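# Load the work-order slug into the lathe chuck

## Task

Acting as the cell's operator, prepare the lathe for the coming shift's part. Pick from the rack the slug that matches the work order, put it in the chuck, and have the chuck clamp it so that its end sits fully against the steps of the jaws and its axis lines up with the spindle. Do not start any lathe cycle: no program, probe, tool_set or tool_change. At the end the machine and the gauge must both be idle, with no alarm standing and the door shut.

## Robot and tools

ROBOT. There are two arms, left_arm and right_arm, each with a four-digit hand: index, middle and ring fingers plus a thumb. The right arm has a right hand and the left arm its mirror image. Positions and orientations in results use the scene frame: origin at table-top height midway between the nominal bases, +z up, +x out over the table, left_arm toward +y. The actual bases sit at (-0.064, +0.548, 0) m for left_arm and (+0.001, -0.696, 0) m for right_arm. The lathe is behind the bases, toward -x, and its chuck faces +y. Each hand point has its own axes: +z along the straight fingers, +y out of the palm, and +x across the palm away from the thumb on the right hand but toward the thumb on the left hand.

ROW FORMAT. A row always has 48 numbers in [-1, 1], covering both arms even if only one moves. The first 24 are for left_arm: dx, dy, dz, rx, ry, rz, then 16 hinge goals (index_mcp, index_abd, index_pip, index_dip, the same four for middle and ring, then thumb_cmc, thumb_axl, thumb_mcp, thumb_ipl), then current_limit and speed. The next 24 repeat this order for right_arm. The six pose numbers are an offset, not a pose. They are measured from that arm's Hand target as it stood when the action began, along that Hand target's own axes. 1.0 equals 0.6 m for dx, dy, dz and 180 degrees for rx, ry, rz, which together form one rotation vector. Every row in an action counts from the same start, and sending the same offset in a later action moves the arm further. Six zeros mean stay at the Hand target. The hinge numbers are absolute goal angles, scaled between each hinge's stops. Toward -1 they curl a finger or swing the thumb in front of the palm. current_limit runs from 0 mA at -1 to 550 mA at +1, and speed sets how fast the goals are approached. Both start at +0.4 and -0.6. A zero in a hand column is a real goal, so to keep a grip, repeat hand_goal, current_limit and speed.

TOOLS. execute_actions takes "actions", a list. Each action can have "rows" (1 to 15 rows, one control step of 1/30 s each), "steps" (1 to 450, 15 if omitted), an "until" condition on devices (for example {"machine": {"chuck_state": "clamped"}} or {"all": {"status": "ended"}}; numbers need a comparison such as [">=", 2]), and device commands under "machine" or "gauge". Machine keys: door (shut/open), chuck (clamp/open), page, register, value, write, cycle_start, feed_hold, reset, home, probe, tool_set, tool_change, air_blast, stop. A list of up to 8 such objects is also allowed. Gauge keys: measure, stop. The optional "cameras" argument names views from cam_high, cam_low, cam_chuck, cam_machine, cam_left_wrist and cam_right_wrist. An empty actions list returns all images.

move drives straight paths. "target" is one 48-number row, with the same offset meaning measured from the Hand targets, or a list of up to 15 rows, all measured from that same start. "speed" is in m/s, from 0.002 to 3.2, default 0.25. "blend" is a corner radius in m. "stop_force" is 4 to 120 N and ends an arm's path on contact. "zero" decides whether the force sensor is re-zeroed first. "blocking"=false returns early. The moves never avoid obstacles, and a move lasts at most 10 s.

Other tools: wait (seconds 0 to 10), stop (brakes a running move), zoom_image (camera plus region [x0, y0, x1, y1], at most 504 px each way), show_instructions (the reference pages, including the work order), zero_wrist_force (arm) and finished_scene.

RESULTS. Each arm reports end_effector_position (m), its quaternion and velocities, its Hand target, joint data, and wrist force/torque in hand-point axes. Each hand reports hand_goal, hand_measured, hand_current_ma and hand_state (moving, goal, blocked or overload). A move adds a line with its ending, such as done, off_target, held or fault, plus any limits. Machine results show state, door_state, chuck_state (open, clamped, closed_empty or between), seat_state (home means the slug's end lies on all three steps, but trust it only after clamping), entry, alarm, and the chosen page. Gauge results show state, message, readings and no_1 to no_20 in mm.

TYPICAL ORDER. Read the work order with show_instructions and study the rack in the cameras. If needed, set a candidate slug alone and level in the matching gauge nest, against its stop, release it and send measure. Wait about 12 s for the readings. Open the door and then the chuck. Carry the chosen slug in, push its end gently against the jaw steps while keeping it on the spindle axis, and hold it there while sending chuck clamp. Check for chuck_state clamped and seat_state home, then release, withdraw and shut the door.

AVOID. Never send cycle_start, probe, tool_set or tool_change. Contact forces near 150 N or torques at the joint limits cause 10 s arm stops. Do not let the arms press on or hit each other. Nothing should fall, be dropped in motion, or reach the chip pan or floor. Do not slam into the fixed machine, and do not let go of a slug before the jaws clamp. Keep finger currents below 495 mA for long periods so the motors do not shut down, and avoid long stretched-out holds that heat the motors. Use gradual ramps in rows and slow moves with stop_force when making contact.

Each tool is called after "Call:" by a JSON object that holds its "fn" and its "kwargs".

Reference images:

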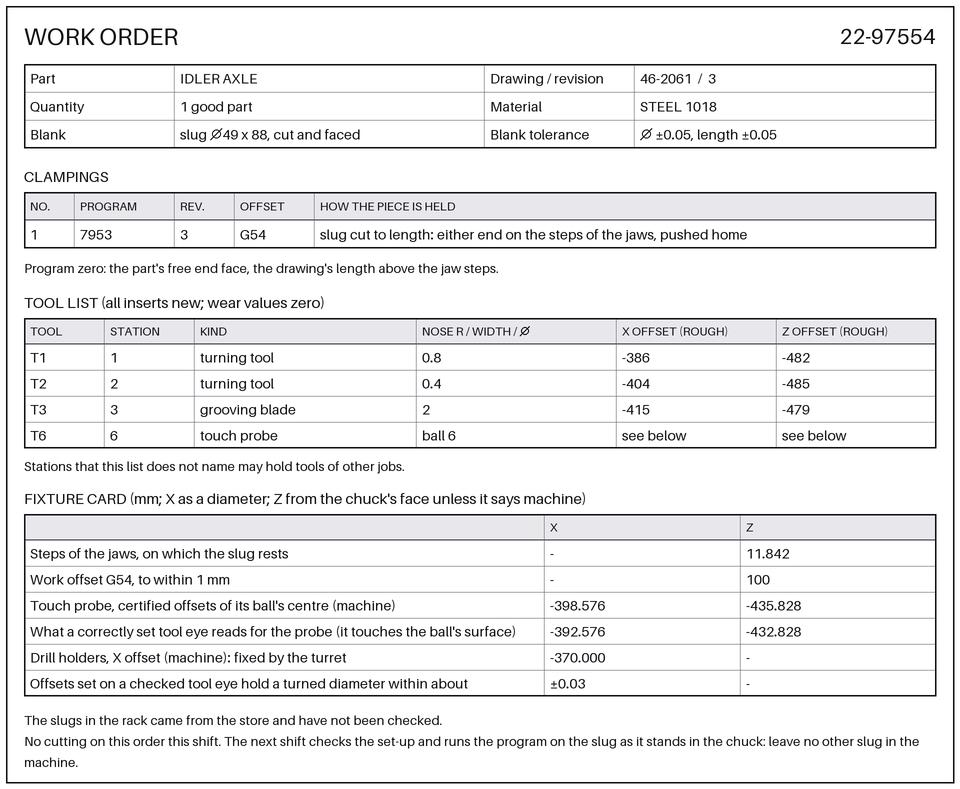

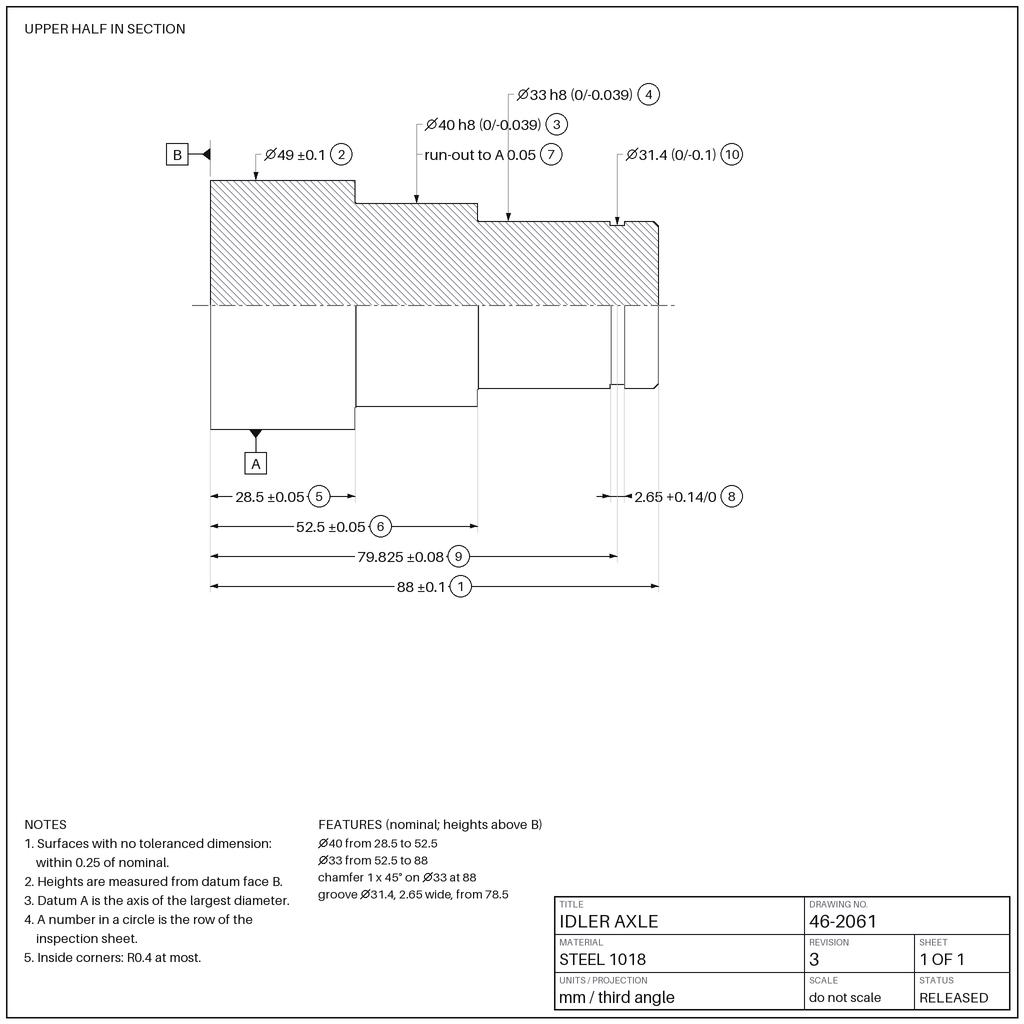

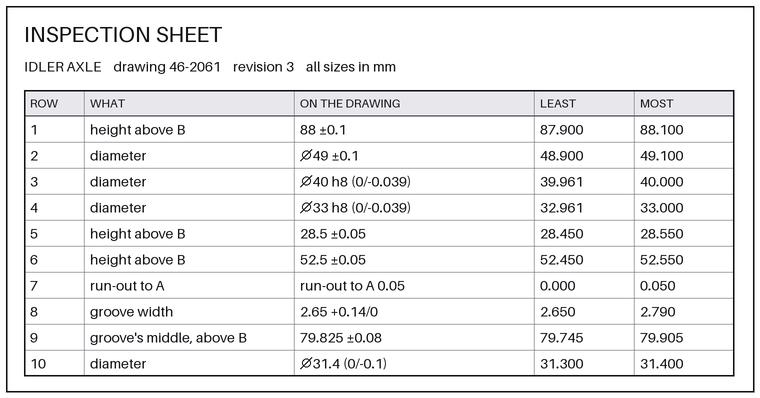

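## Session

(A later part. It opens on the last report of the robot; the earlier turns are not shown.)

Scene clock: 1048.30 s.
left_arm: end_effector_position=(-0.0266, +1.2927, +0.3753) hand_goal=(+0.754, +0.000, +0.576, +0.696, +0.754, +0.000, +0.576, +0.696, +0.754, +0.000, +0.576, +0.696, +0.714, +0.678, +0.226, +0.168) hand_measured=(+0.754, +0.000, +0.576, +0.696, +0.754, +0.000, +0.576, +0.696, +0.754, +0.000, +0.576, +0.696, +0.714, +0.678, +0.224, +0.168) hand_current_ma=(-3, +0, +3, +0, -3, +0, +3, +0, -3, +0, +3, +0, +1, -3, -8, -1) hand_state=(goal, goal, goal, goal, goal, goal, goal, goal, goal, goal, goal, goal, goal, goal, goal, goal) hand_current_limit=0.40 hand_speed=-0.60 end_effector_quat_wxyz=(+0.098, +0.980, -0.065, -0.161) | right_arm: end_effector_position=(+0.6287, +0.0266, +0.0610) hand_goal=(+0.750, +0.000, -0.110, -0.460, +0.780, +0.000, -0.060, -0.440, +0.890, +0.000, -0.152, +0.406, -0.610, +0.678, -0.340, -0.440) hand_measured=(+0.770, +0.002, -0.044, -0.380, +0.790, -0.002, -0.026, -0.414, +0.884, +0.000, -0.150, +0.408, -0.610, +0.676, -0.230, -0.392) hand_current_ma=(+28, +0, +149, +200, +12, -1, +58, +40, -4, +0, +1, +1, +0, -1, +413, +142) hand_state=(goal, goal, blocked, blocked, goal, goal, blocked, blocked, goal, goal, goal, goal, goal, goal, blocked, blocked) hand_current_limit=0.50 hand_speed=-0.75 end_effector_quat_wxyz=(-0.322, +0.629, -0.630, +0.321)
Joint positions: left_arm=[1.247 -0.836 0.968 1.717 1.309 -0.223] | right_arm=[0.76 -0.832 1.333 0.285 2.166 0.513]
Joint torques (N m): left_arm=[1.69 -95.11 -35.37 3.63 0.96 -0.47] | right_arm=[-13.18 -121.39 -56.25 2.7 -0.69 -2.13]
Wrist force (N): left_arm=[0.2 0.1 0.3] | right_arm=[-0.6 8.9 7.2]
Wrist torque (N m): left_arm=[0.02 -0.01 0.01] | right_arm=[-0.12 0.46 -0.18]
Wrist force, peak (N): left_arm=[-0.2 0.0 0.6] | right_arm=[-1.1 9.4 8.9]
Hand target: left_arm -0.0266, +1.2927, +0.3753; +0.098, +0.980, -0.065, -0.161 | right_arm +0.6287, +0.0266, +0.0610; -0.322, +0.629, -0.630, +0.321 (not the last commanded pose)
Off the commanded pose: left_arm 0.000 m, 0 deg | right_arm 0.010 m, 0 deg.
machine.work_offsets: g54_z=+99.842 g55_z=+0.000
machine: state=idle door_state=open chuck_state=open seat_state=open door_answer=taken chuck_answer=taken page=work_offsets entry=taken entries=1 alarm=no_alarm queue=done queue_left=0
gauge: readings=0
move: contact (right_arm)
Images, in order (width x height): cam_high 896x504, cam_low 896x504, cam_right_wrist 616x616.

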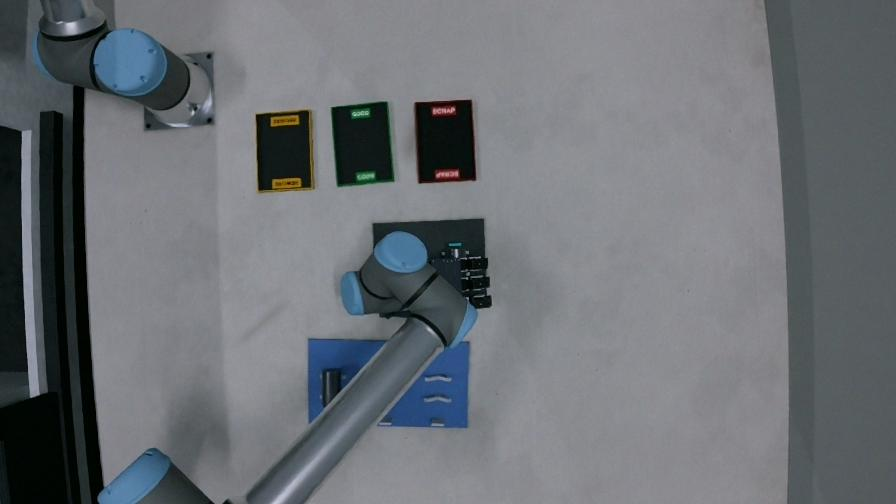

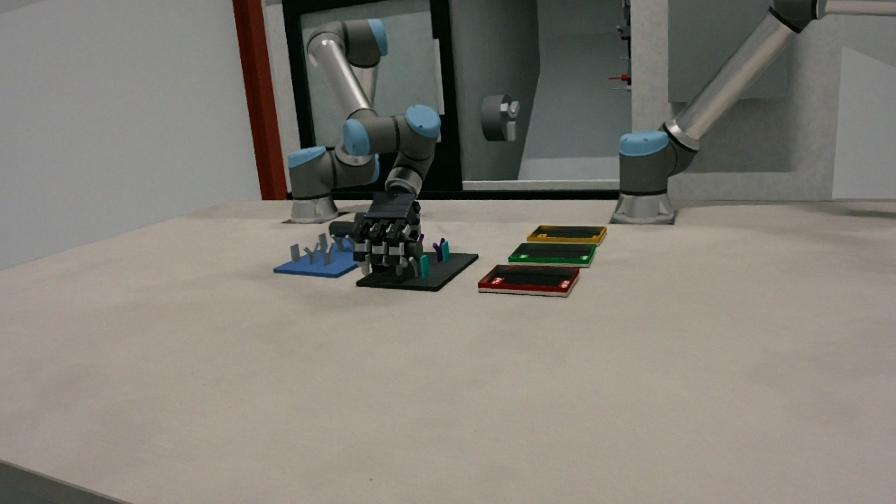

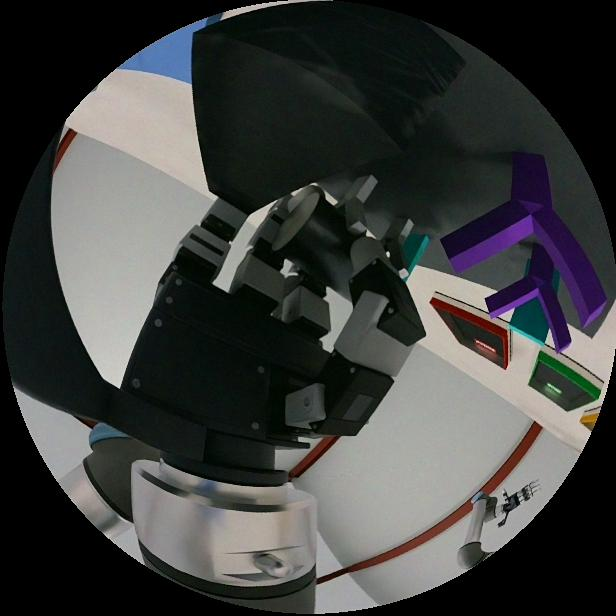

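Call:
{"fn": "execute_actions", "kwargs": {"actions": [{"rows":[[0,0,0,0,0,0,0.754,0,0.576,0.696,0.754,0,0.576,0.696,0.754,0,0.576,0.696,0.714,0.678,0.226,0.168,0.4,-0.6, 0,0.002,0.0015,0,0,0,0.75,0,-0.11,-0.44,0.80,0,-0.03,-0.3,0.89,0,-0.153,0.406,-0.61,0.678,-0.33,-0.42,0.5,-0.8]],"steps":40},{"rows":[[0,0,0,0,0,0,0.754,0,0.576,0.696,0.754,0,0.576,0.696,0.754,0,0.576,0.696,0.714,0.678,0.226,0.168,0.4,-0.6, 0,0,0,0,0,0,0.75,0,-0.11,-0.42,0.89,0,-0.15,0.3,0.89,0,-0.153,0.406,-0.61,0.678,-0.33,-0.40,0.5,-0.7]],"steps":50}]}}

Call:
{"fn": "move", "kwargs": {"target": [0,0,0,0,0,0,0.754,0,0.576,0.696,0.754,0,0.576,0.696,0.754,0,0.576,0.696,0.714,0.678,0.226,0.168,0.4,-0.6, -0.0142,0,0,0,0,0,0.75,0,-0.11,-0.42,0.89,0,-0.15,0.3,0.89,0,-0.153,0.406,-0.61,0.678,-0.33,-0.40,0.5,-0.7], "speed": 0.015, "cameras": ["cam_right_wrist","cam_low","cam_high"]}}

Call:
{"fn": "zoom_image", "kwargs": {"camera": "cam_low", "region": [350, 190, 450, 300]}}

Call:
{"fn": "zoom_image", "kwargs": {"camera": "cam_high", "region": [420, 220, 500, 300]}}

Scene clock: 1065.07 s.
left_arm: end_effector_position=(-0.0266, +1.2927, +0.3753) hand_goal=(+0.754, +0.000, +0.576, +0.696, +0.754, +0.000, +0.576, +0.696, +0.754, +0.000, +0.576, +0.696, +0.714, +0.678, +0.226, +0.168) hand_measured=(+0.754, +0.000, +0.576, +0.696, +0.754, +0.000, +0.576, +0.696, +0.754, +0.000, +0.576, +0.696, +0.714, +0.678, +0.224, +0.168) hand_current_ma=(-3, +0, +3, +0, -3, +0, +3, +0, -3, +0, +3, +0, +1, -3, -8, -1) hand_state=(goal, goal, goal, goal, goal, goal, goal, goal, goal, goal, goal, goal, goal, goal, goal, goal) hand_current_limit=0.40 hand_speed=-0.60 end_effector_quat_wxyz=(+0.098, +0.980, -0.065, -0.161) | right_arm: end_effector_position=(+0.6288, +0.0266, +0.0595) hand_goal=(+0.750, +0.000, -0.110, -0.420, +0.890, +0.000, -0.150, +0.300, +0.890, +0.000, -0.152, +0.406, -0.610, +0.678, -0.330, -0.400) hand_measured=(+0.774, +0.000, -0.044, -0.396, +0.870, -0.002, -0.148, +0.298, +0.884, +0.000, -0.150, +0.408, -0.610, +0.676, -0.230, -0.390) hand_current_ma=(+37, +0, +149, +36, -30, -1, +1, -1, -4, +0, +1, +1, +0, -1, +411, +16) hand_state=(blocked, goal, blocked, blocked, blocked, goal, goal, goal, goal, goal, goal, goal, goal, goal, blocked, goal) hand_current_limit=0.50 hand_speed=-0.70 end_effector_quat_wxyz=(-0.322, +0.629, -0.630, +0.321)
Joint positions: left_arm=[1.247 -0.836 0.968 1.717 1.309 -0.223] | right_arm=[0.76 -0.831 1.334 0.283 2.166 0.513]
Joint torques (N m): left_arm=[0.35 -95.29 -35.91 3.74 0.91 -0.48] | right_arm=[-18.26 -83.11 -22.92 0.12 0.38 -2.57]
Wrist force (N): left_arm=[0.2 0.0 0.0] | right_arm=[-1.1 1.4 -2.3]
Wrist torque (N m): left_arm=[0.03 -0.01 0.01] | right_arm=[0.27 0.40 -0.06]
Wrist force, peak (N): left_arm=[0.2 -0.5 0.3] | right_arm=[-0.5 9.3 7.3]
Hand target: left_arm -0.0266, +1.2927, +0.3753; +0.098, +0.980, -0.065, -0.161 | right_arm +0.6288, +0.0266, +0.0595; -0.322, +0.629, -0.630, +0.321
Off the commanded pose: left_arm 0.000 m, 0 deg | right_arm 0.000 m, 0 deg.
machine.work_offsets: g54_z=+99.842 g55_z=+0.000
machine: state=idle door_state=open chuck_state=open seat_state=open door_answer=taken chuck_answer=taken page=work_offsets entry=taken entries=1 alarm=no_alarm queue=done queue_left=0
gauge: readings=0

Scene clock: 1066.03 s.
left_arm: end_effector_position=(-0.0266, +1.2927, +0.3753) hand_goal=(+0.754, +0.000, +0.576, +0.696, +0.754, +0.000, +0.576, +0.696, +0.754, +0.000, +0.576, +0.696, +0.714, +0.678, +0.226, +0.168) hand_measured=(+0.754, +0.000, +0.576, +0.696, +0.754, +0.000, +0.576, +0.696, +0.754, +0.000, +0.576, +0.696, +0.714, +0.678, +0.224, +0.168) hand_current_ma=(-3, +0, +3, +0, -3, +0, +3, +0, -3, +0, +3, +0, +1, -3, -8, -1) hand_state=(goal, goal, goal, goal, goal, goal, goal, goal, goal, goal, goal, goal, goal, goal, goal, goal) hand_current_limit=0.40 hand_speed=-0.60 end_effector_quat_wxyz=(+0.098, +0.980, -0.065, -0.161) | right_arm: end_effector_position=(+0.6288, +0.0351, +0.0595) hand_goal=(+0.750, +0.000, -0.110, -0.420, +0.890, +0.000, -0.150, +0.300, +0.890, +0.000, -0.152, +0.406, -0.610, +0.678, -0.330, -0.400) hand_measured=(+0.774, -0.010, -0.050, -0.394, +0.870, -0.002, -0.148, +0.298, +0.884, +0.000, -0.150, +0.408, -0.630, +0.648, -0.230, -0.380) hand_current_ma=(+37, -9, +131, +40, -30, -1, +1, -1, -4, +0, +1, +1, -26, -63, +411, +38) hand_state=(blocked, goal, blocked, blocked, blocked, goal, goal, goal, goal, goal, goal, goal, goal, blocked, blocked, goal) hand_current_limit=0.50 hand_speed=-0.70 end_effector_quat_wxyz=(-0.322, +0.629, -0.630, +0.321)
Joint positions: left_arm=[1.247 -0.836 0.968 1.717 1.309 -0.223] | right_arm=[0.767 -0.819 1.314 0.296 2.171 0.52]
Joint torques (N m): left_arm=[1.6 -94.29 -35.36 3.85 0.74 -0.1] | right_arm=[20.97 -86.92 -54.02 2.42 4.5 2.34]
Wrist force (N): left_arm=[0.2 0.0 0.1] | right_arm=[5.0 4.1 1.8]
Wrist torque (N m): left_arm=[0.02 0.00 0.00] | right_arm=[0.18 0.56 0.07]
Wrist force, peak (N): left_arm=[0.4 -0.1 0.2] | right_arm=[5.0 4.1 1.8]
Hand target: left_arm -0.0266, +1.2927, +0.3753; +0.098, +0.980, -0.065, -0.161 | right_arm +0.6288, +0.0352, +0.0595; -0.322, +0.629, -0.630, +0.321
Off the commanded pose: left_arm 0.000 m, 0 deg | right_arm 0.000 m, 0 deg.
machine.work_offsets: g54_z=+99.842 g55_z=+0.000
machine: state=idle door_state=open chuck_state=open seat_state=open door_answer=taken chuck_answer=taken page=work_offsets entry=taken entries=1 alarm=no_alarm queue=done queue_left=0
gauge: readings=0
move: done
Images, in order (width x height): cam_high 896x504, cam_low 896x504, cam_right_wrist 616x616.

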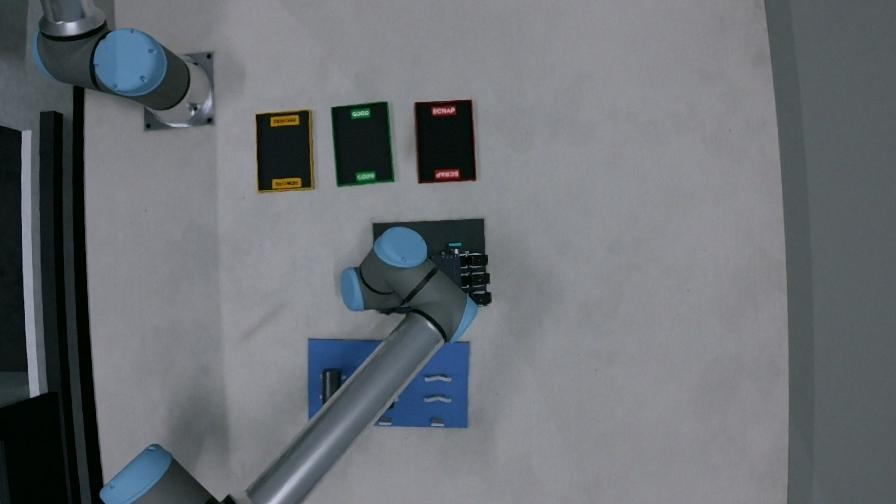

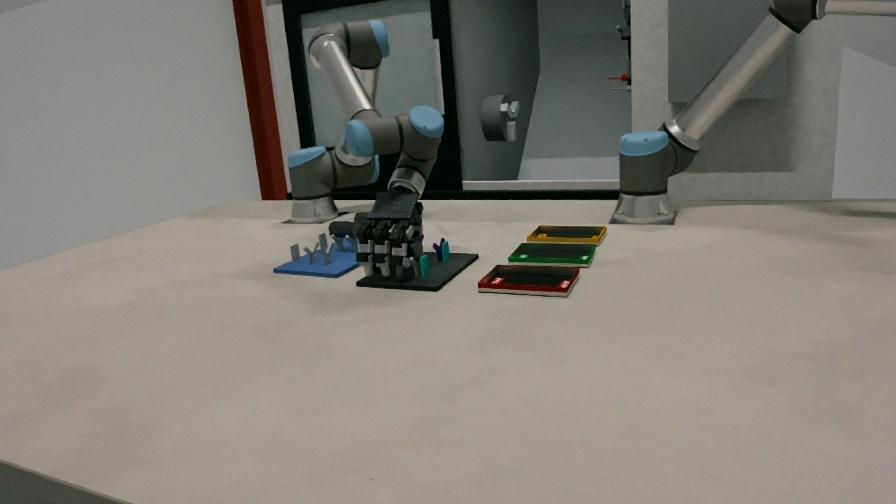

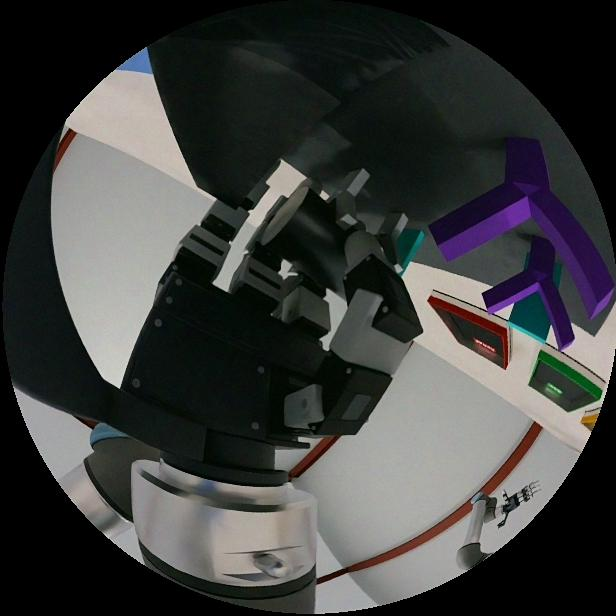

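Scaled by 4.582 from the camera's 896x504 image, which has a finer 1280x720 frame.

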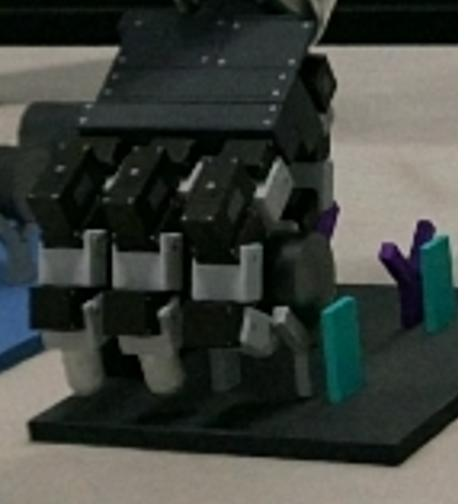

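Scaled by 6.300 from the camera's 896x504 image, which has a finer 1280x720 frame.

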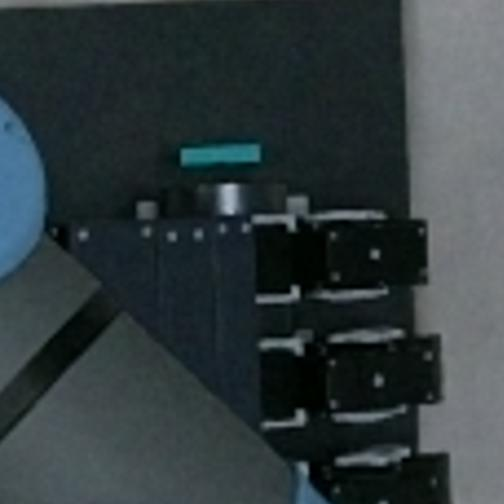

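Call:
{"fn": "move", "kwargs": {"target": [0,0,0,0,0,0,0.754,0,0.576,0.696,0.754,0,0.576,0.696,0.754,0,0.576,0.696,0.714,0.678,0.226,0.168,0.4,-0.6, 0.0142,-0.002,-0.0015,0,0,0,0.78,0,-0.05,-0.3,0.85,0,-0.1,0.1,0.89,0,-0.153,0.406,-0.61,0.678,-0.22,-0.3,0.5,-0.7], "speed": 0.03}}

Call:
{"fn": "execute_actions", "kwargs": {"actions": [{"rows":[[0,0,0,0,0,0,0.754,0,0.576,0.696,0.754,0,0.576,0.696,0.754,0,0.576,0.696,0.714,0.678,0.226,0.168,0.4,-0.6, 0,0,0,0,0,0,0.80,0,-0.026,-0.25,0.80,0,-0.026,-0.25,0.89,0,-0.153,0.406,-0.61,0.678,-0.2,-0.25,0.5,-0.6]],"steps":45},{"rows":[[0,0,0,0,0,0,0.754,0,0.576,0.696,0.754,0,0.576,0.696,0.754,0,0.576,0.696,0.714,0.678,0.226,0.168,0.4,-0.6, 0,0,0,0,0,0,0.75,0,-0.11,-0.46,0.78,0,-0.06,-0.44,0.89,0,-0.153,0.406,-0.61,0.678,-0.34,-0.44,0.5,-0.75]],"steps":60}], "cameras": ["cam_right_wrist","cam_low"]}}

Call:
{"fn": "zoom_image", "kwargs": {"camera": "cam_right_wrist", "region": [240, 60, 540, 360]}}

Scene clock: 1079.57 s.
left_arm: end_effector_position=(-0.0266, +1.2927, +0.3753) hand_goal=(+0.754, +0.000, +0.576, +0.696, +0.754, +0.000, +0.576, +0.696, +0.754, +0.000, +0.576, +0.696, +0.714, +0.678, +0.226, +0.168) hand_measured=(+0.754, +0.000, +0.576, +0.696, +0.754, +0.000, +0.576, +0.696, +0.754, +0.000, +0.576, +0.696, +0.714, +0.678, +0.224, +0.168) hand_current_ma=(-3, +0, +3, +0, -3, +0, +3, +0, -3, +0, +3, +0, +1, -3, -8, -1) hand_state=(goal, goal, goal, goal, goal, goal, goal, goal, goal, goal, goal, goal, goal, goal, goal, goal) hand_current_limit=0.40 hand_speed=-0.60 end_effector_quat_wxyz=(+0.098, +0.980, -0.065, -0.161) | right_arm: end_effector_position=(+0.6287, +0.0267, +0.0610) hand_goal=(+0.780, +0.000, -0.050, -0.300, +0.850, +0.000, -0.100, +0.100, +0.890, +0.000, -0.152, +0.406, -0.610, +0.678, -0.220, -0.300) hand_measured=(+0.776, -0.004, -0.048, -0.302, +0.844, -0.002, -0.104, +0.102, +0.884, +0.000, -0.150, +0.408, -0.612, +0.676, -0.220, -0.302) hand_current_ma=(-4, -2, +1, -1, -5, -1, -3, +2, -4, +0, +1, +1, -1, -1, +0, -1) hand_state=(goal, goal, goal, goal, goal, goal, goal, goal, goal, goal, goal, goal, goal, goal, goal, goal) hand_current_limit=0.50 hand_speed=-0.70 end_effector_quat_wxyz=(-0.322, +0.629, -0.630, +0.321)
Joint positions: left_arm=[1.247 -0.836 0.968 1.717 1.309 -0.223] | right_arm=[0.76 -0.832 1.333 0.285 2.166 0.513]
Joint torques (N m): left_arm=[0.68 -94.45 -35.14 3.73 0.6 -0.36] | right_arm=[-19.29 -107.54 -22.14 -1.04 -2.55 -2.98]
Wrist force (N): left_arm=[0.2 -0.2 0.1] | right_arm=[-0.8 -1.2 1.1]
Wrist torque (N m): left_arm=[0.00 -0.01 0.01] | right_arm=[0.23 0.38 0.26]
Wrist force, peak (N): left_arm=[0.5 -0.3 0.3] | right_arm=[5.4 4.0 1.7]
Hand target: left_arm -0.0266, +1.2927, +0.3753; +0.098, +0.980, -0.065, -0.161 | right_arm +0.6287, +0.0266, +0.0610; -0.322, +0.629, -0.630, +0.321
Off the commanded pose: left_arm 0.000 m, 0 deg | right_arm 0.000 m, 0 deg.
machine.work_offsets: g54_z=+99.842 g55_z=+0.000
machine: state=idle door_state=open chuck_state=open seat_state=open door_answer=taken chuck_answer=taken page=work_offsets entry=taken entries=1 alarm=no_alarm queue=done queue_left=0
gauge: readings=0
move: done

Scene clock: 1083.27 s.
left_arm: end_effector_position=(-0.0266, +1.2927, +0.3753) hand_goal=(+0.754, +0.000, +0.576, +0.696, +0.754, +0.000, +0.576, +0.696, +0.754, +0.000, +0.576, +0.696, +0.714, +0.678, +0.226, +0.168) hand_measured=(+0.754, +0.000, +0.576, +0.696, +0.754, +0.000, +0.576, +0.696, +0.754, +0.000, +0.576, +0.696, +0.714, +0.678, +0.224, +0.168) hand_current_ma=(-3, +0, +3, +0, -3, +0, +3, +0, -3, +0, +3, +0, +1, -3, -8, -1) hand_state=(goal, goal, goal, goal, goal, goal, goal, goal, goal, goal, goal, goal, goal, goal, goal, goal) hand_current_limit=0.40 hand_speed=-0.60 end_effector_quat_wxyz=(+0.098, +0.980, -0.065, -0.161) | right_arm: end_effector_position=(+0.6288, +0.0266, +0.0610) hand_goal=(+0.750, +0.000, -0.110, -0.460, +0.780, +0.000, -0.060, -0.440, +0.890, +0.000, -0.152, +0.406, -0.610, +0.678, -0.340, -0.440) hand_measured=(+0.752, -0.002, -0.064, -0.358, +0.784, -0.002, -0.040, -0.408, +0.884, +0.000, -0.150, +0.408, -0.614, +0.674, -0.258, -0.378) hand_current_ma=(+1, -1, +91, +290, +3, -1, +25, +51, -4, +0, +1, +1, -2, -4, +305, +210) hand_state=(goal, goal, blocked, blocked, goal, goal, goal, blocked, goal, goal, goal, goal, goal, goal, blocked, blocked) hand_current_limit=0.50 hand_speed=-0.75 end_effector_quat_wxyz=(-0.322, +0.629, -0.630, +0.321)
Joint positions: left_arm=[1.247 -0.836 0.968 1.717 1.309 -0.223] | right_arm=[0.76 -0.832 1.333 0.285 2.166 0.513]
Joint torques (N m): left_arm=[0.61 -95.46 -35.41 3.17 0.99 -0.28] | right_arm=[-5.09 -110.23 -56.48 1.16 5.58 1.23]
Wrist force (N): left_arm=[0.3 -0.1 0.2] | right_arm=[-0.2 9.3 5.5]
Wrist torque (N m): left_arm=[-0.01 -0.02 0.02] | right_arm=[-0.13 0.44 0.10]
Wrist force, peak (N): left_arm=[-0.1 -0.4 0.3] | right_arm=[-0.8 9.2 7.1]
Hand target: left_arm -0.0266, +1.2927, +0.3753; +0.098, +0.980, -0.065, -0.161 | right_arm +0.6287, +0.0266, +0.0610; -0.322, +0.629, -0.630, +0.321
Off the commanded pose: left_arm 0.000 m, 0 deg | right_arm 0.000 m, 0 deg.
machine.work_offsets: g54_z=+99.842 g55_z=+0.000
machine: state=idle door_state=open chuck_state=open seat_state=open door_answer=taken chuck_answer=taken page=work_offsets entry=taken entries=1 alarm=no_alarm queue=done queue_left=0
gauge: readings=0
Images, in order (width x height): cam_low 896x504, cam_right_wrist 616x616.

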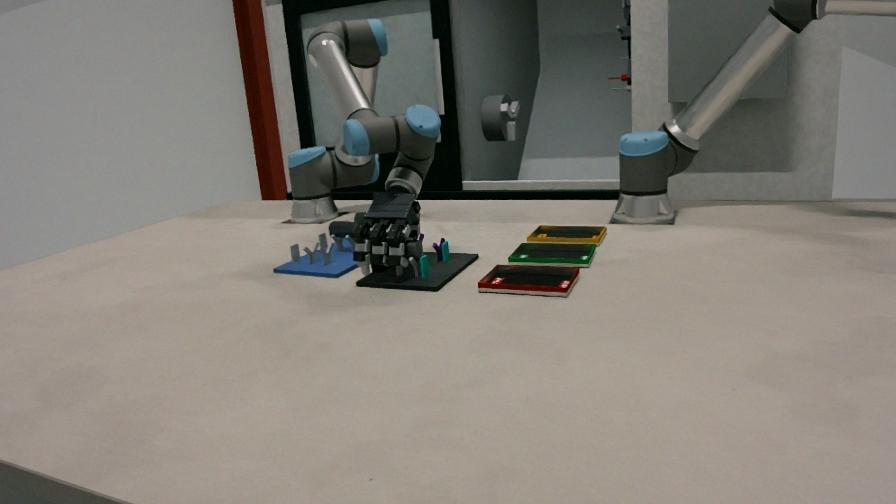

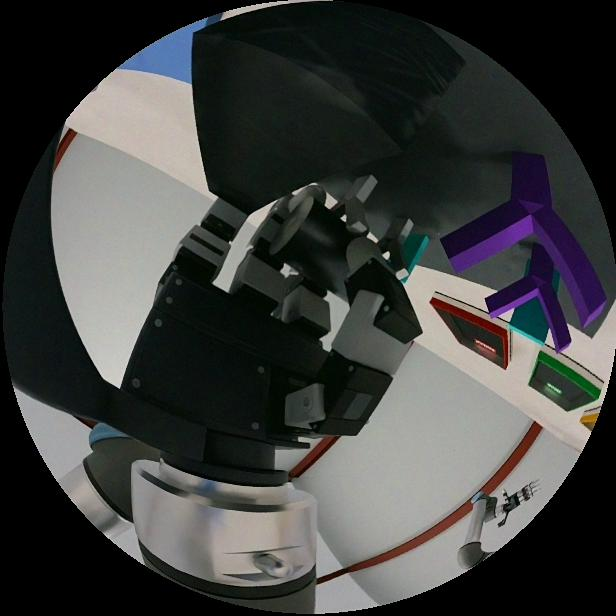

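Scaled by 1.680 from the camera's 616x616 image, which has a finer 880x880 frame.

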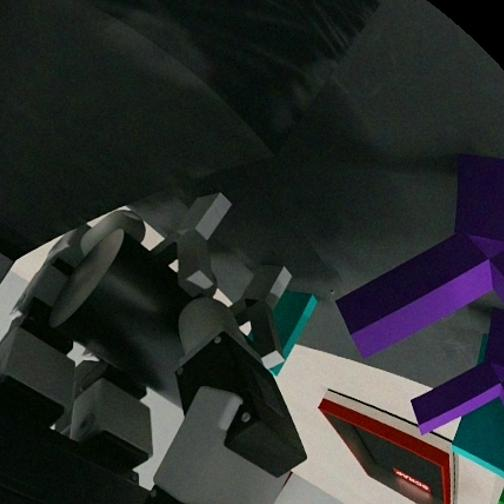

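Call:
{"fn": "move", "kwargs": {"target": [0,0,0,0,0,0,0.754,0,0.576,0.696,0.754,0,0.576,0.696,0.754,0,0.576,0.696,0.714,0.678,0.226,0.168,0.4,-0.6, 0,-0.0054,-0.0039,0,0,0,0.75,0,-0.11,-0.46,0.78,0,-0.06,-0.44,0.89,0,-0.153,0.406,-0.61,0.678,-0.34,-0.44,0.5,-0.75], "speed": 0.015}}

Call:
{"fn": "move", "kwargs": {"target": [0,0,0,0,0,0,0.754,0,0.576,0.696,0.754,0,0.576,0.696,0.754,0,0.576,0.696,0.714,0.678,0.226,0.168,0.4,-0.6, -0.0125,0,0,0,0,0,0.75,0,-0.11,-0.46,0.78,0,-0.06,-0.44,0.89,0,-0.153,0.406,-0.61,0.678,-0.34,-0.44,0.5,-0.75], "speed": 0.015, "cameras": ["cam_right_wrist","cam_low","cam_high"]}}

Call:
{"fn": "zoom_image", "kwargs": {"camera": "cam_low", "region": [350, 190, 450, 300]}}

Call:
{"fn": "zoom_image", "kwargs": {"camera": "cam_high", "region": [420, 220, 500, 300]}}

Call:
{"fn": "zoom_image", "kwargs": {"camera": "cam_right_wrist", "region": [240, 60, 540, 360]}}

Scene clock: 1091.00 s.
left_arm: end_effector_position=(-0.0266, +1.2927, +0.3753) hand_goal=(+0.754, +0.000, +0.576, +0.696, +0.754, +0.000, +0.576, +0.696, +0.754, +0.000, +0.576, +0.696, +0.714, +0.678, +0.226, +0.168) hand_measured=(+0.754, +0.000, +0.576, +0.696, +0.754, +0.000, +0.576, +0.696, +0.754, +0.000, +0.576, +0.696, +0.714, +0.678, +0.224, +0.168) hand_current_ma=(-3, +0, +3, +0, -3, +0, +3, +0, -3, +0, +3, +0, +1, -3, -8, -1) hand_state=(goal, goal, goal, goal, goal, goal, goal, goal, goal, goal, goal, goal, goal, goal, goal, goal) hand_current_limit=0.40 hand_speed=-0.60 end_effector_quat_wxyz=(+0.098, +0.980, -0.065, -0.161) | right_arm: end_effector_position=(+0.6287, +0.0266, +0.0648) hand_goal=(+0.750, +0.000, -0.110, -0.460, +0.780, +0.000, -0.060, -0.440, +0.890, +0.000, -0.152, +0.406, -0.610, +0.678, -0.340, -0.440) hand_measured=(+0.752, -0.002, -0.054, -0.358, +0.782, -0.002, -0.040, -0.416, +0.884, +0.000, -0.150, +0.408, -0.612, +0.678, -0.258, -0.384) hand_current_ma=(+1, +0, +121, +290, +2, -1, +26, +34, -4, +0, +1, +1, +0, +0, +305, +185) hand_state=(goal, goal, blocked, blocked, goal, goal, goal, blocked, goal, goal, goal, goal, goal, goal, blocked, blocked) hand_current_limit=0.50 hand_speed=-0.75 end_effector_quat_wxyz=(-0.322, +0.629, -0.630, +0.321)
Joint positions: left_arm=[1.247 -0.836 0.968 1.717 1.309 -0.223] | right_arm=[0.76 -0.835 1.331 0.29 2.166 0.513]
Joint torques (N m): left_arm=[-1.87 -95.97 -35.29 3.85 0.78 -0.61] | right_arm=[11.19 -122.68 -54.84 3.11 5.42 0.75]
Wrist force (N): left_arm=[-0.1 0.0 0.2] | right_arm=[-1.1 9.1 8.7]
Wrist torque (N m): left_arm=[0.02 0.02 -0.01] | right_arm=[-0.19 0.52 0.07]
Wrist force, peak (N): left_arm=[0.1 -0.4 0.4] | right_arm=[-1.1 9.4 8.8]
Hand target: left_arm -0.0266, +1.2927, +0.3753; +0.098, +0.980, -0.065, -0.161 | right_arm +0.6287, +0.0266, +0.0650; -0.322, +0.629, -0.630, +0.321
Off the commanded pose: left_arm 0.000 m, 0 deg | right_arm 0.000 m, 0 deg.
machine.work_offsets: g54_z=+99.842 g55_z=+0.000
machine: state=idle door_state=open chuck_state=open seat_state=open door_answer=taken chuck_answer=taken page=work_offsets entry=taken entries=1 alarm=no_alarm queue=done queue_left=0
gauge: readings=0
move: done

Scene clock: 1091.97 s.
left_arm: end_effector_position=(-0.0266, +1.2927, +0.3753) hand_goal=(+0.754, +0.000, +0.576, +0.696, +0.754, +0.000, +0.576, +0.696, +0.754, +0.000, +0.576, +0.696, +0.714, +0.678, +0.226, +0.168) hand_measured=(+0.754, +0.000, +0.576, +0.696, +0.754, +0.000, +0.576, +0.696, +0.754, +0.000, +0.576, +0.696, +0.714, +0.678, +0.224, +0.168) hand_current_ma=(-3, +0, +3, +0, -3, +0, +3, +0, -3, +0, +3, +0, +1, -3, -8, -1) hand_state=(goal, goal, goal, goal, goal, goal, goal, goal, goal, goal, goal, goal, goal, goal, goal, goal) hand_current_limit=0.40 hand_speed=-0.60 end_effector_quat_wxyz=(+0.098, +0.980, -0.065, -0.161) | right_arm: end_effector_position=(+0.6288, +0.0341, +0.0650) hand_goal=(+0.750, +0.000, -0.110, -0.460, +0.780, +0.000, -0.060, -0.440, +0.890, +0.000, -0.152, +0.406, -0.610, +0.678, -0.340, -0.440) hand_measured=(+0.752, -0.002, -0.052, -0.358, +0.782, -0.024, -0.040, -0.422, +0.884, +0.000, -0.150, +0.408, -0.610, +0.680, -0.258, -0.386) hand_current_ma=(+2, +0, +122, +290, +1, -29, +26, +21, -4, +0, +1, +1, +0, +0, +305, +178) hand_state=(goal, goal, blocked, blocked, goal, blocked, goal, goal, goal, goal, goal, goal, goal, goal, blocked, blocked) hand_current_limit=0.50 hand_speed=-0.75 end_effector_quat_wxyz=(-0.322, +0.629, -0.630, +0.321)
Joint positions: left_arm=[1.247 -0.836 0.968 1.717 1.309 -0.223] | right_arm=[0.766 -0.825 1.313 0.301 2.171 0.519]
Joint torques (N m): left_arm=[2.1 -95.56 -36.36 3.47 0.74 -0.55] | right_arm=[21.72 -93.27 -58.63 2.04 4.84 2.57]
Wrist force (N): left_arm=[0.0 -0.2 -0.1] | right_arm=[4.6 8.6 7.5]
Wrist torque (N m): left_arm=[0.02 0.02 -0.01] | right_arm=[-0.13 0.78 -0.08]
Wrist force, peak (N): left_arm=[0.3 -0.3 -0.1] | right_arm=[-0.9 9.4 8.9]
Hand target: left_arm -0.0266, +1.2927, +0.3753; +0.098, +0.980, -0.065, -0.161 | right_arm +0.6288, +0.0341, +0.0650; -0.322, +0.629, -0.630, +0.321
Off the commanded pose: left_arm 0.000 m, 0 deg | right_arm 0.000 m, 0 deg.
machine.work_offsets: g54_z=+99.842 g55_z=+0.000
machine: state=idle door_state=open chuck_state=open seat_state=open door_answer=taken chuck_answer=taken page=work_offsets entry=taken entries=1 alarm=no_alarm queue=done queue_left=0
gauge: readings=0
move: done
Images, in order (width x height): cam_high 896x504, cam_low 896x504, cam_right_wrist 616x616.

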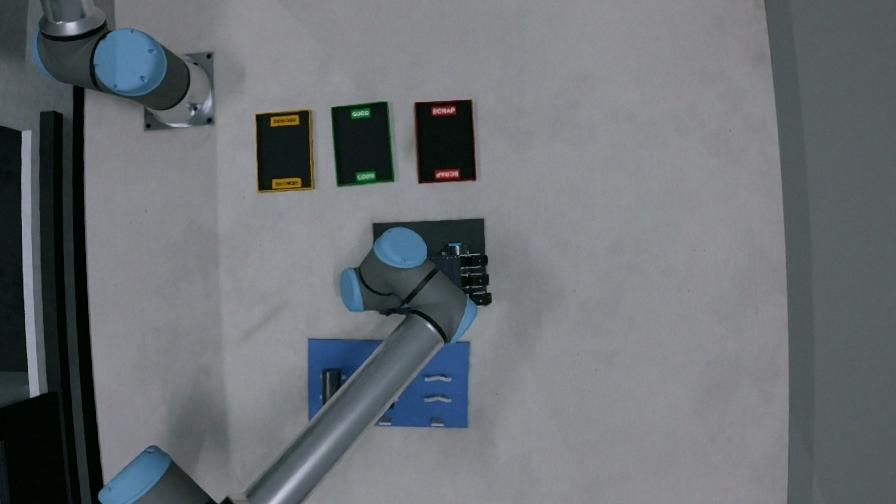

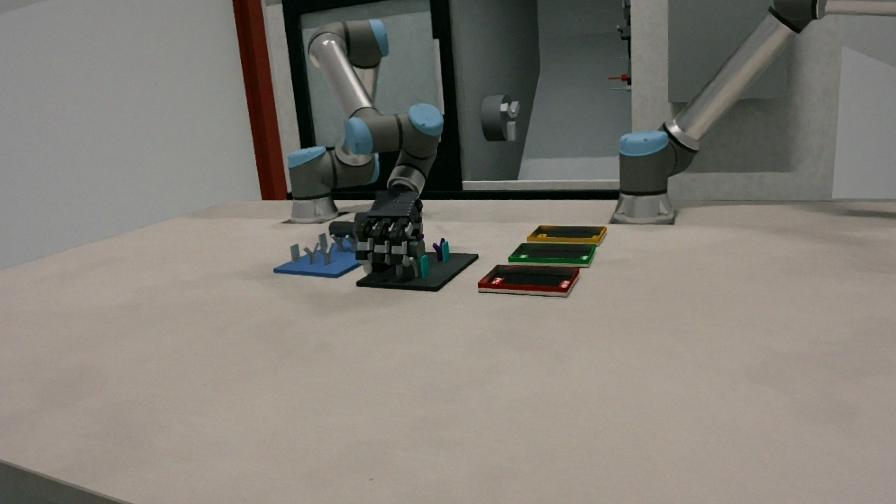

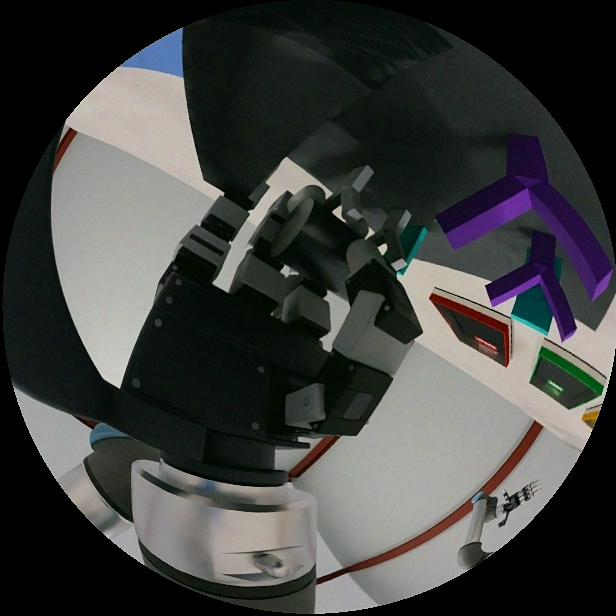

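Scaled by 4.582 from the camera's 896x504 image, which has a finer 1280x720 frame.

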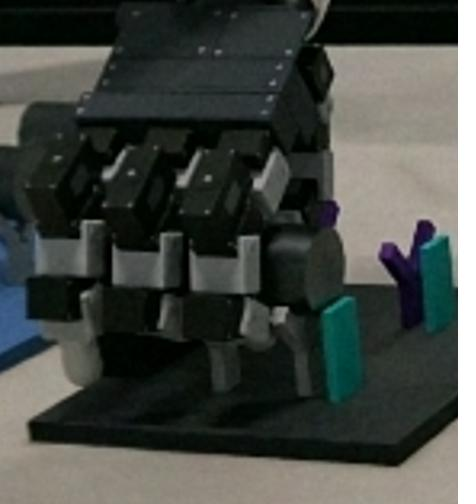

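Scaled by 6.300 from the camera's 896x504 image, which has a finer 1280x720 frame.

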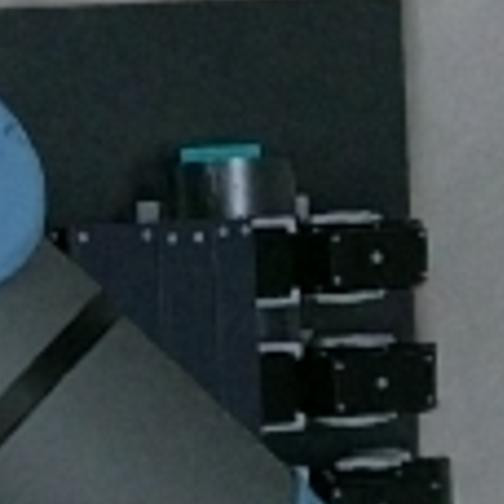

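Scaled by 1.680 from the camera's 616x616 image, which has a finer 880x880 frame.

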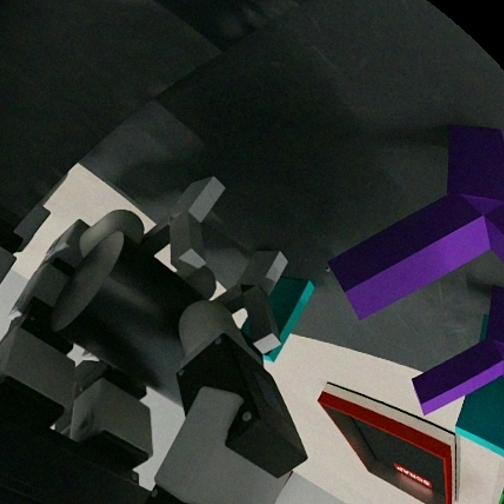

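Call:
{"fn": "move", "kwargs": {"target": [0,0,0,0,0,0,0.754,0,0.576,0.696,0.754,0,0.576,0.696,0.754,0,0.576,0.696,0.714,0.678,0.226,0.168,0.4,-0.6, 0,0.0074,0.0054,0,0,0,0.75,0,-0.11,-0.46,0.78,0,-0.06,-0.44,0.89,0,-0.153,0.406,-0.61,0.678,-0.34,-0.44,0.5,-0.75], "speed": 0.01, "cameras": ["cam_right_wrist","cam_low","cam_high"]}}

Call:
{"fn": "zoom_image", "kwargs": {"camera": "cam_low", "region": [350, 190, 450, 300]}}

Call:
{"fn": "zoom_image", "kwargs": {"camera": "cam_high", "region": [420, 220, 500, 300]}}

Scene clock: 1104.57 s.
left_arm: end_effector_position=(-0.0266, +1.2927, +0.3753) hand_goal=(+0.754, +0.000, +0.576, +0.696, +0.754, +0.000, +0.576, +0.696, +0.754, +0.000, +0.576, +0.696, +0.714, +0.678, +0.226, +0.168) hand_measured=(+0.754, +0.000, +0.576, +0.696, +0.754, +0.000, +0.576, +0.696, +0.754, +0.000, +0.576, +0.696, +0.714, +0.678, +0.224, +0.168) hand_current_ma=(-3, +0, +3, +0, -3, +0, +3, +0, -3, +0, +3, +0, +1, -3, -8, -1) hand_state=(goal, goal, goal, goal, goal, goal, goal, goal, goal, goal, goal, goal, goal, goal, goal, goal) hand_current_limit=0.40 hand_speed=-0.60 end_effector_quat_wxyz=(+0.098, +0.980, -0.065, -0.161) | right_arm: end_effector_position=(+0.6288, +0.0341, +0.0596) hand_goal=(+0.750, +0.000, -0.110, -0.460, +0.780, +0.000, -0.060, -0.440, +0.890, +0.000, -0.152, +0.406, -0.610, +0.678, -0.340, -0.440) hand_measured=(+0.762, -0.002, -0.052, -0.400, +0.794, -0.028, -0.044, -0.432, +0.884, +0.000, -0.150, +0.408, -0.612, +0.674, -0.256, -0.386) hand_current_ma=(+12, -1, +123, +129, +16, -34, +19, +6, -4, +0, +1, +1, -1, -4, +318, +176) hand_state=(goal, goal, blocked, blocked, goal, blocked, goal, goal, goal, goal, goal, goal, goal, goal, blocked, blocked) hand_current_limit=0.50 hand_speed=-0.75 end_effector_quat_wxyz=(-0.322, +0.629, -0.630, +0.321)
Joint positions: left_arm=[1.247 -0.836 0.968 1.717 1.309 -0.223] | right_arm=[0.766 -0.821 1.316 0.294 2.171 0.519]
Joint torques (N m): left_arm=[0.72 -95.04 -35.82 3.53 0.82 -0.59] | right_arm=[19.11 -88.53 -27.26 -2.92 2.77 1.97]
Wrist force (N): left_arm=[0.2 0.0 0.2] | right_arm=[3.7 4.9 3.1]
Wrist torque (N m): left_arm=[0.02 -0.01 0.01] | right_arm=[0.16 0.58 -0.02]
Wrist force, peak (N): left_arm=[0.4 -0.3 0.3] | right_arm=[5.0 8.8 7.6]
Hand target: left_arm -0.0266, +1.2927, +0.3753; +0.098, +0.980, -0.065, -0.161 | right_arm +0.6288, +0.0341, +0.0595; -0.322, +0.629, -0.630, +0.321
Off the commanded pose: left_arm 0.000 m, 0 deg | right_arm 0.000 m, 0 deg.
machine.work_offsets: g54_z=+99.842 g55_z=+0.000
machine: state=idle door_state=open chuck_state=open seat_state=open door_answer=taken chuck_answer=taken page=work_offsets entry=taken entries=1 alarm=no_alarm queue=done queue_left=0
gauge: readings=0
move: done
Images, in order (width x height): cam_high 896x504, cam_low 896x504, cam_right_wrist 616x616.

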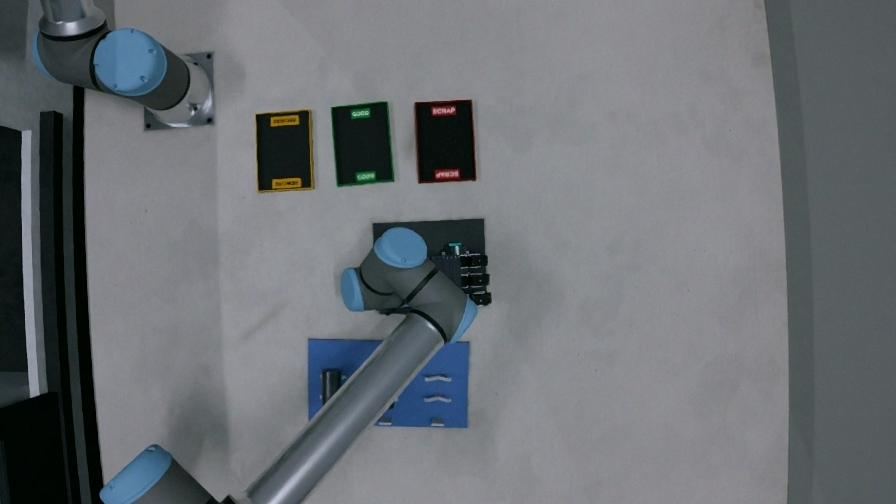

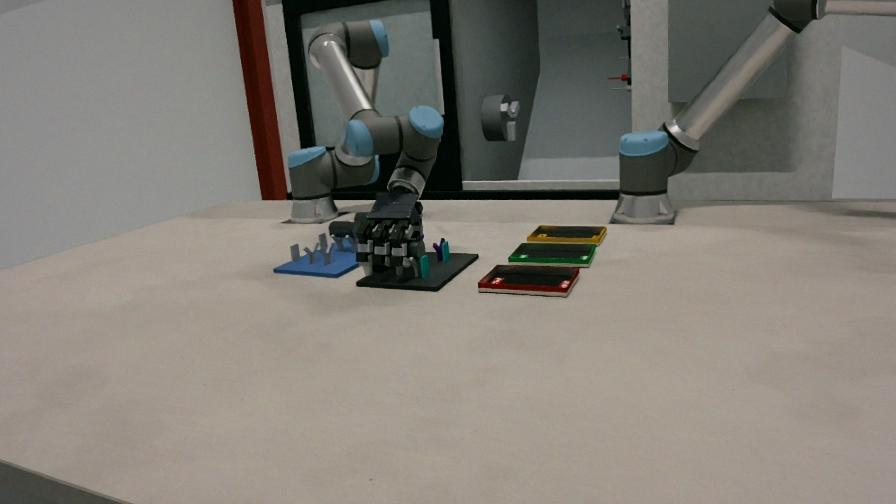

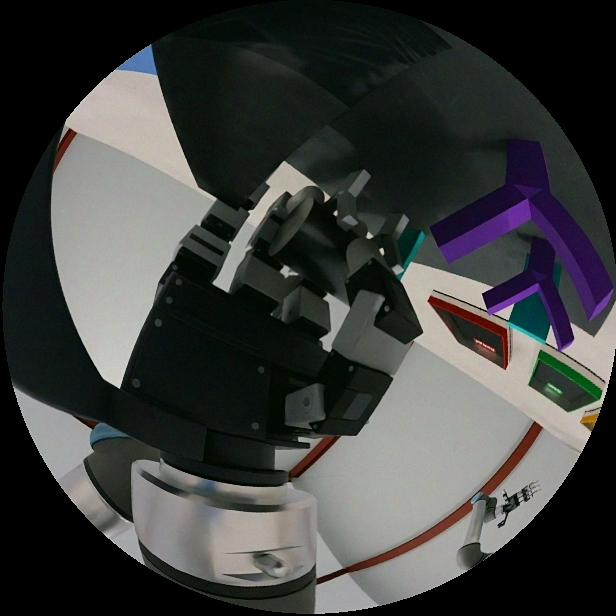

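Scaled by 4.582 from the camera's 896x504 image, which has a finer 1280x720 frame.

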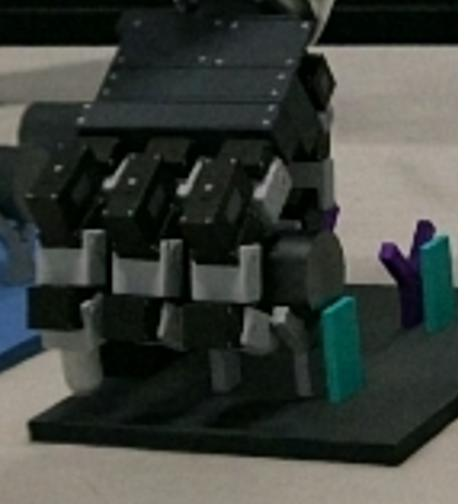

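Scaled by 6.300 from the camera's 896x504 image, which has a finer 1280x720 frame.

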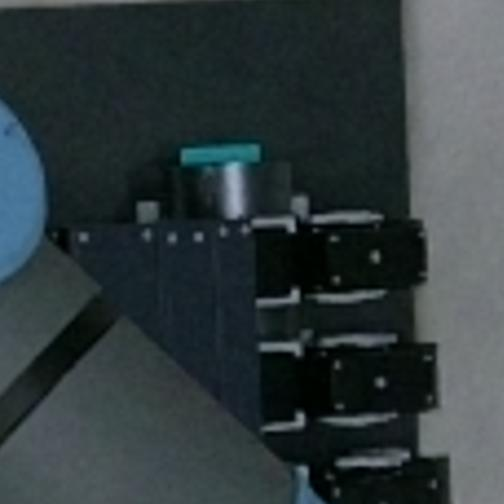

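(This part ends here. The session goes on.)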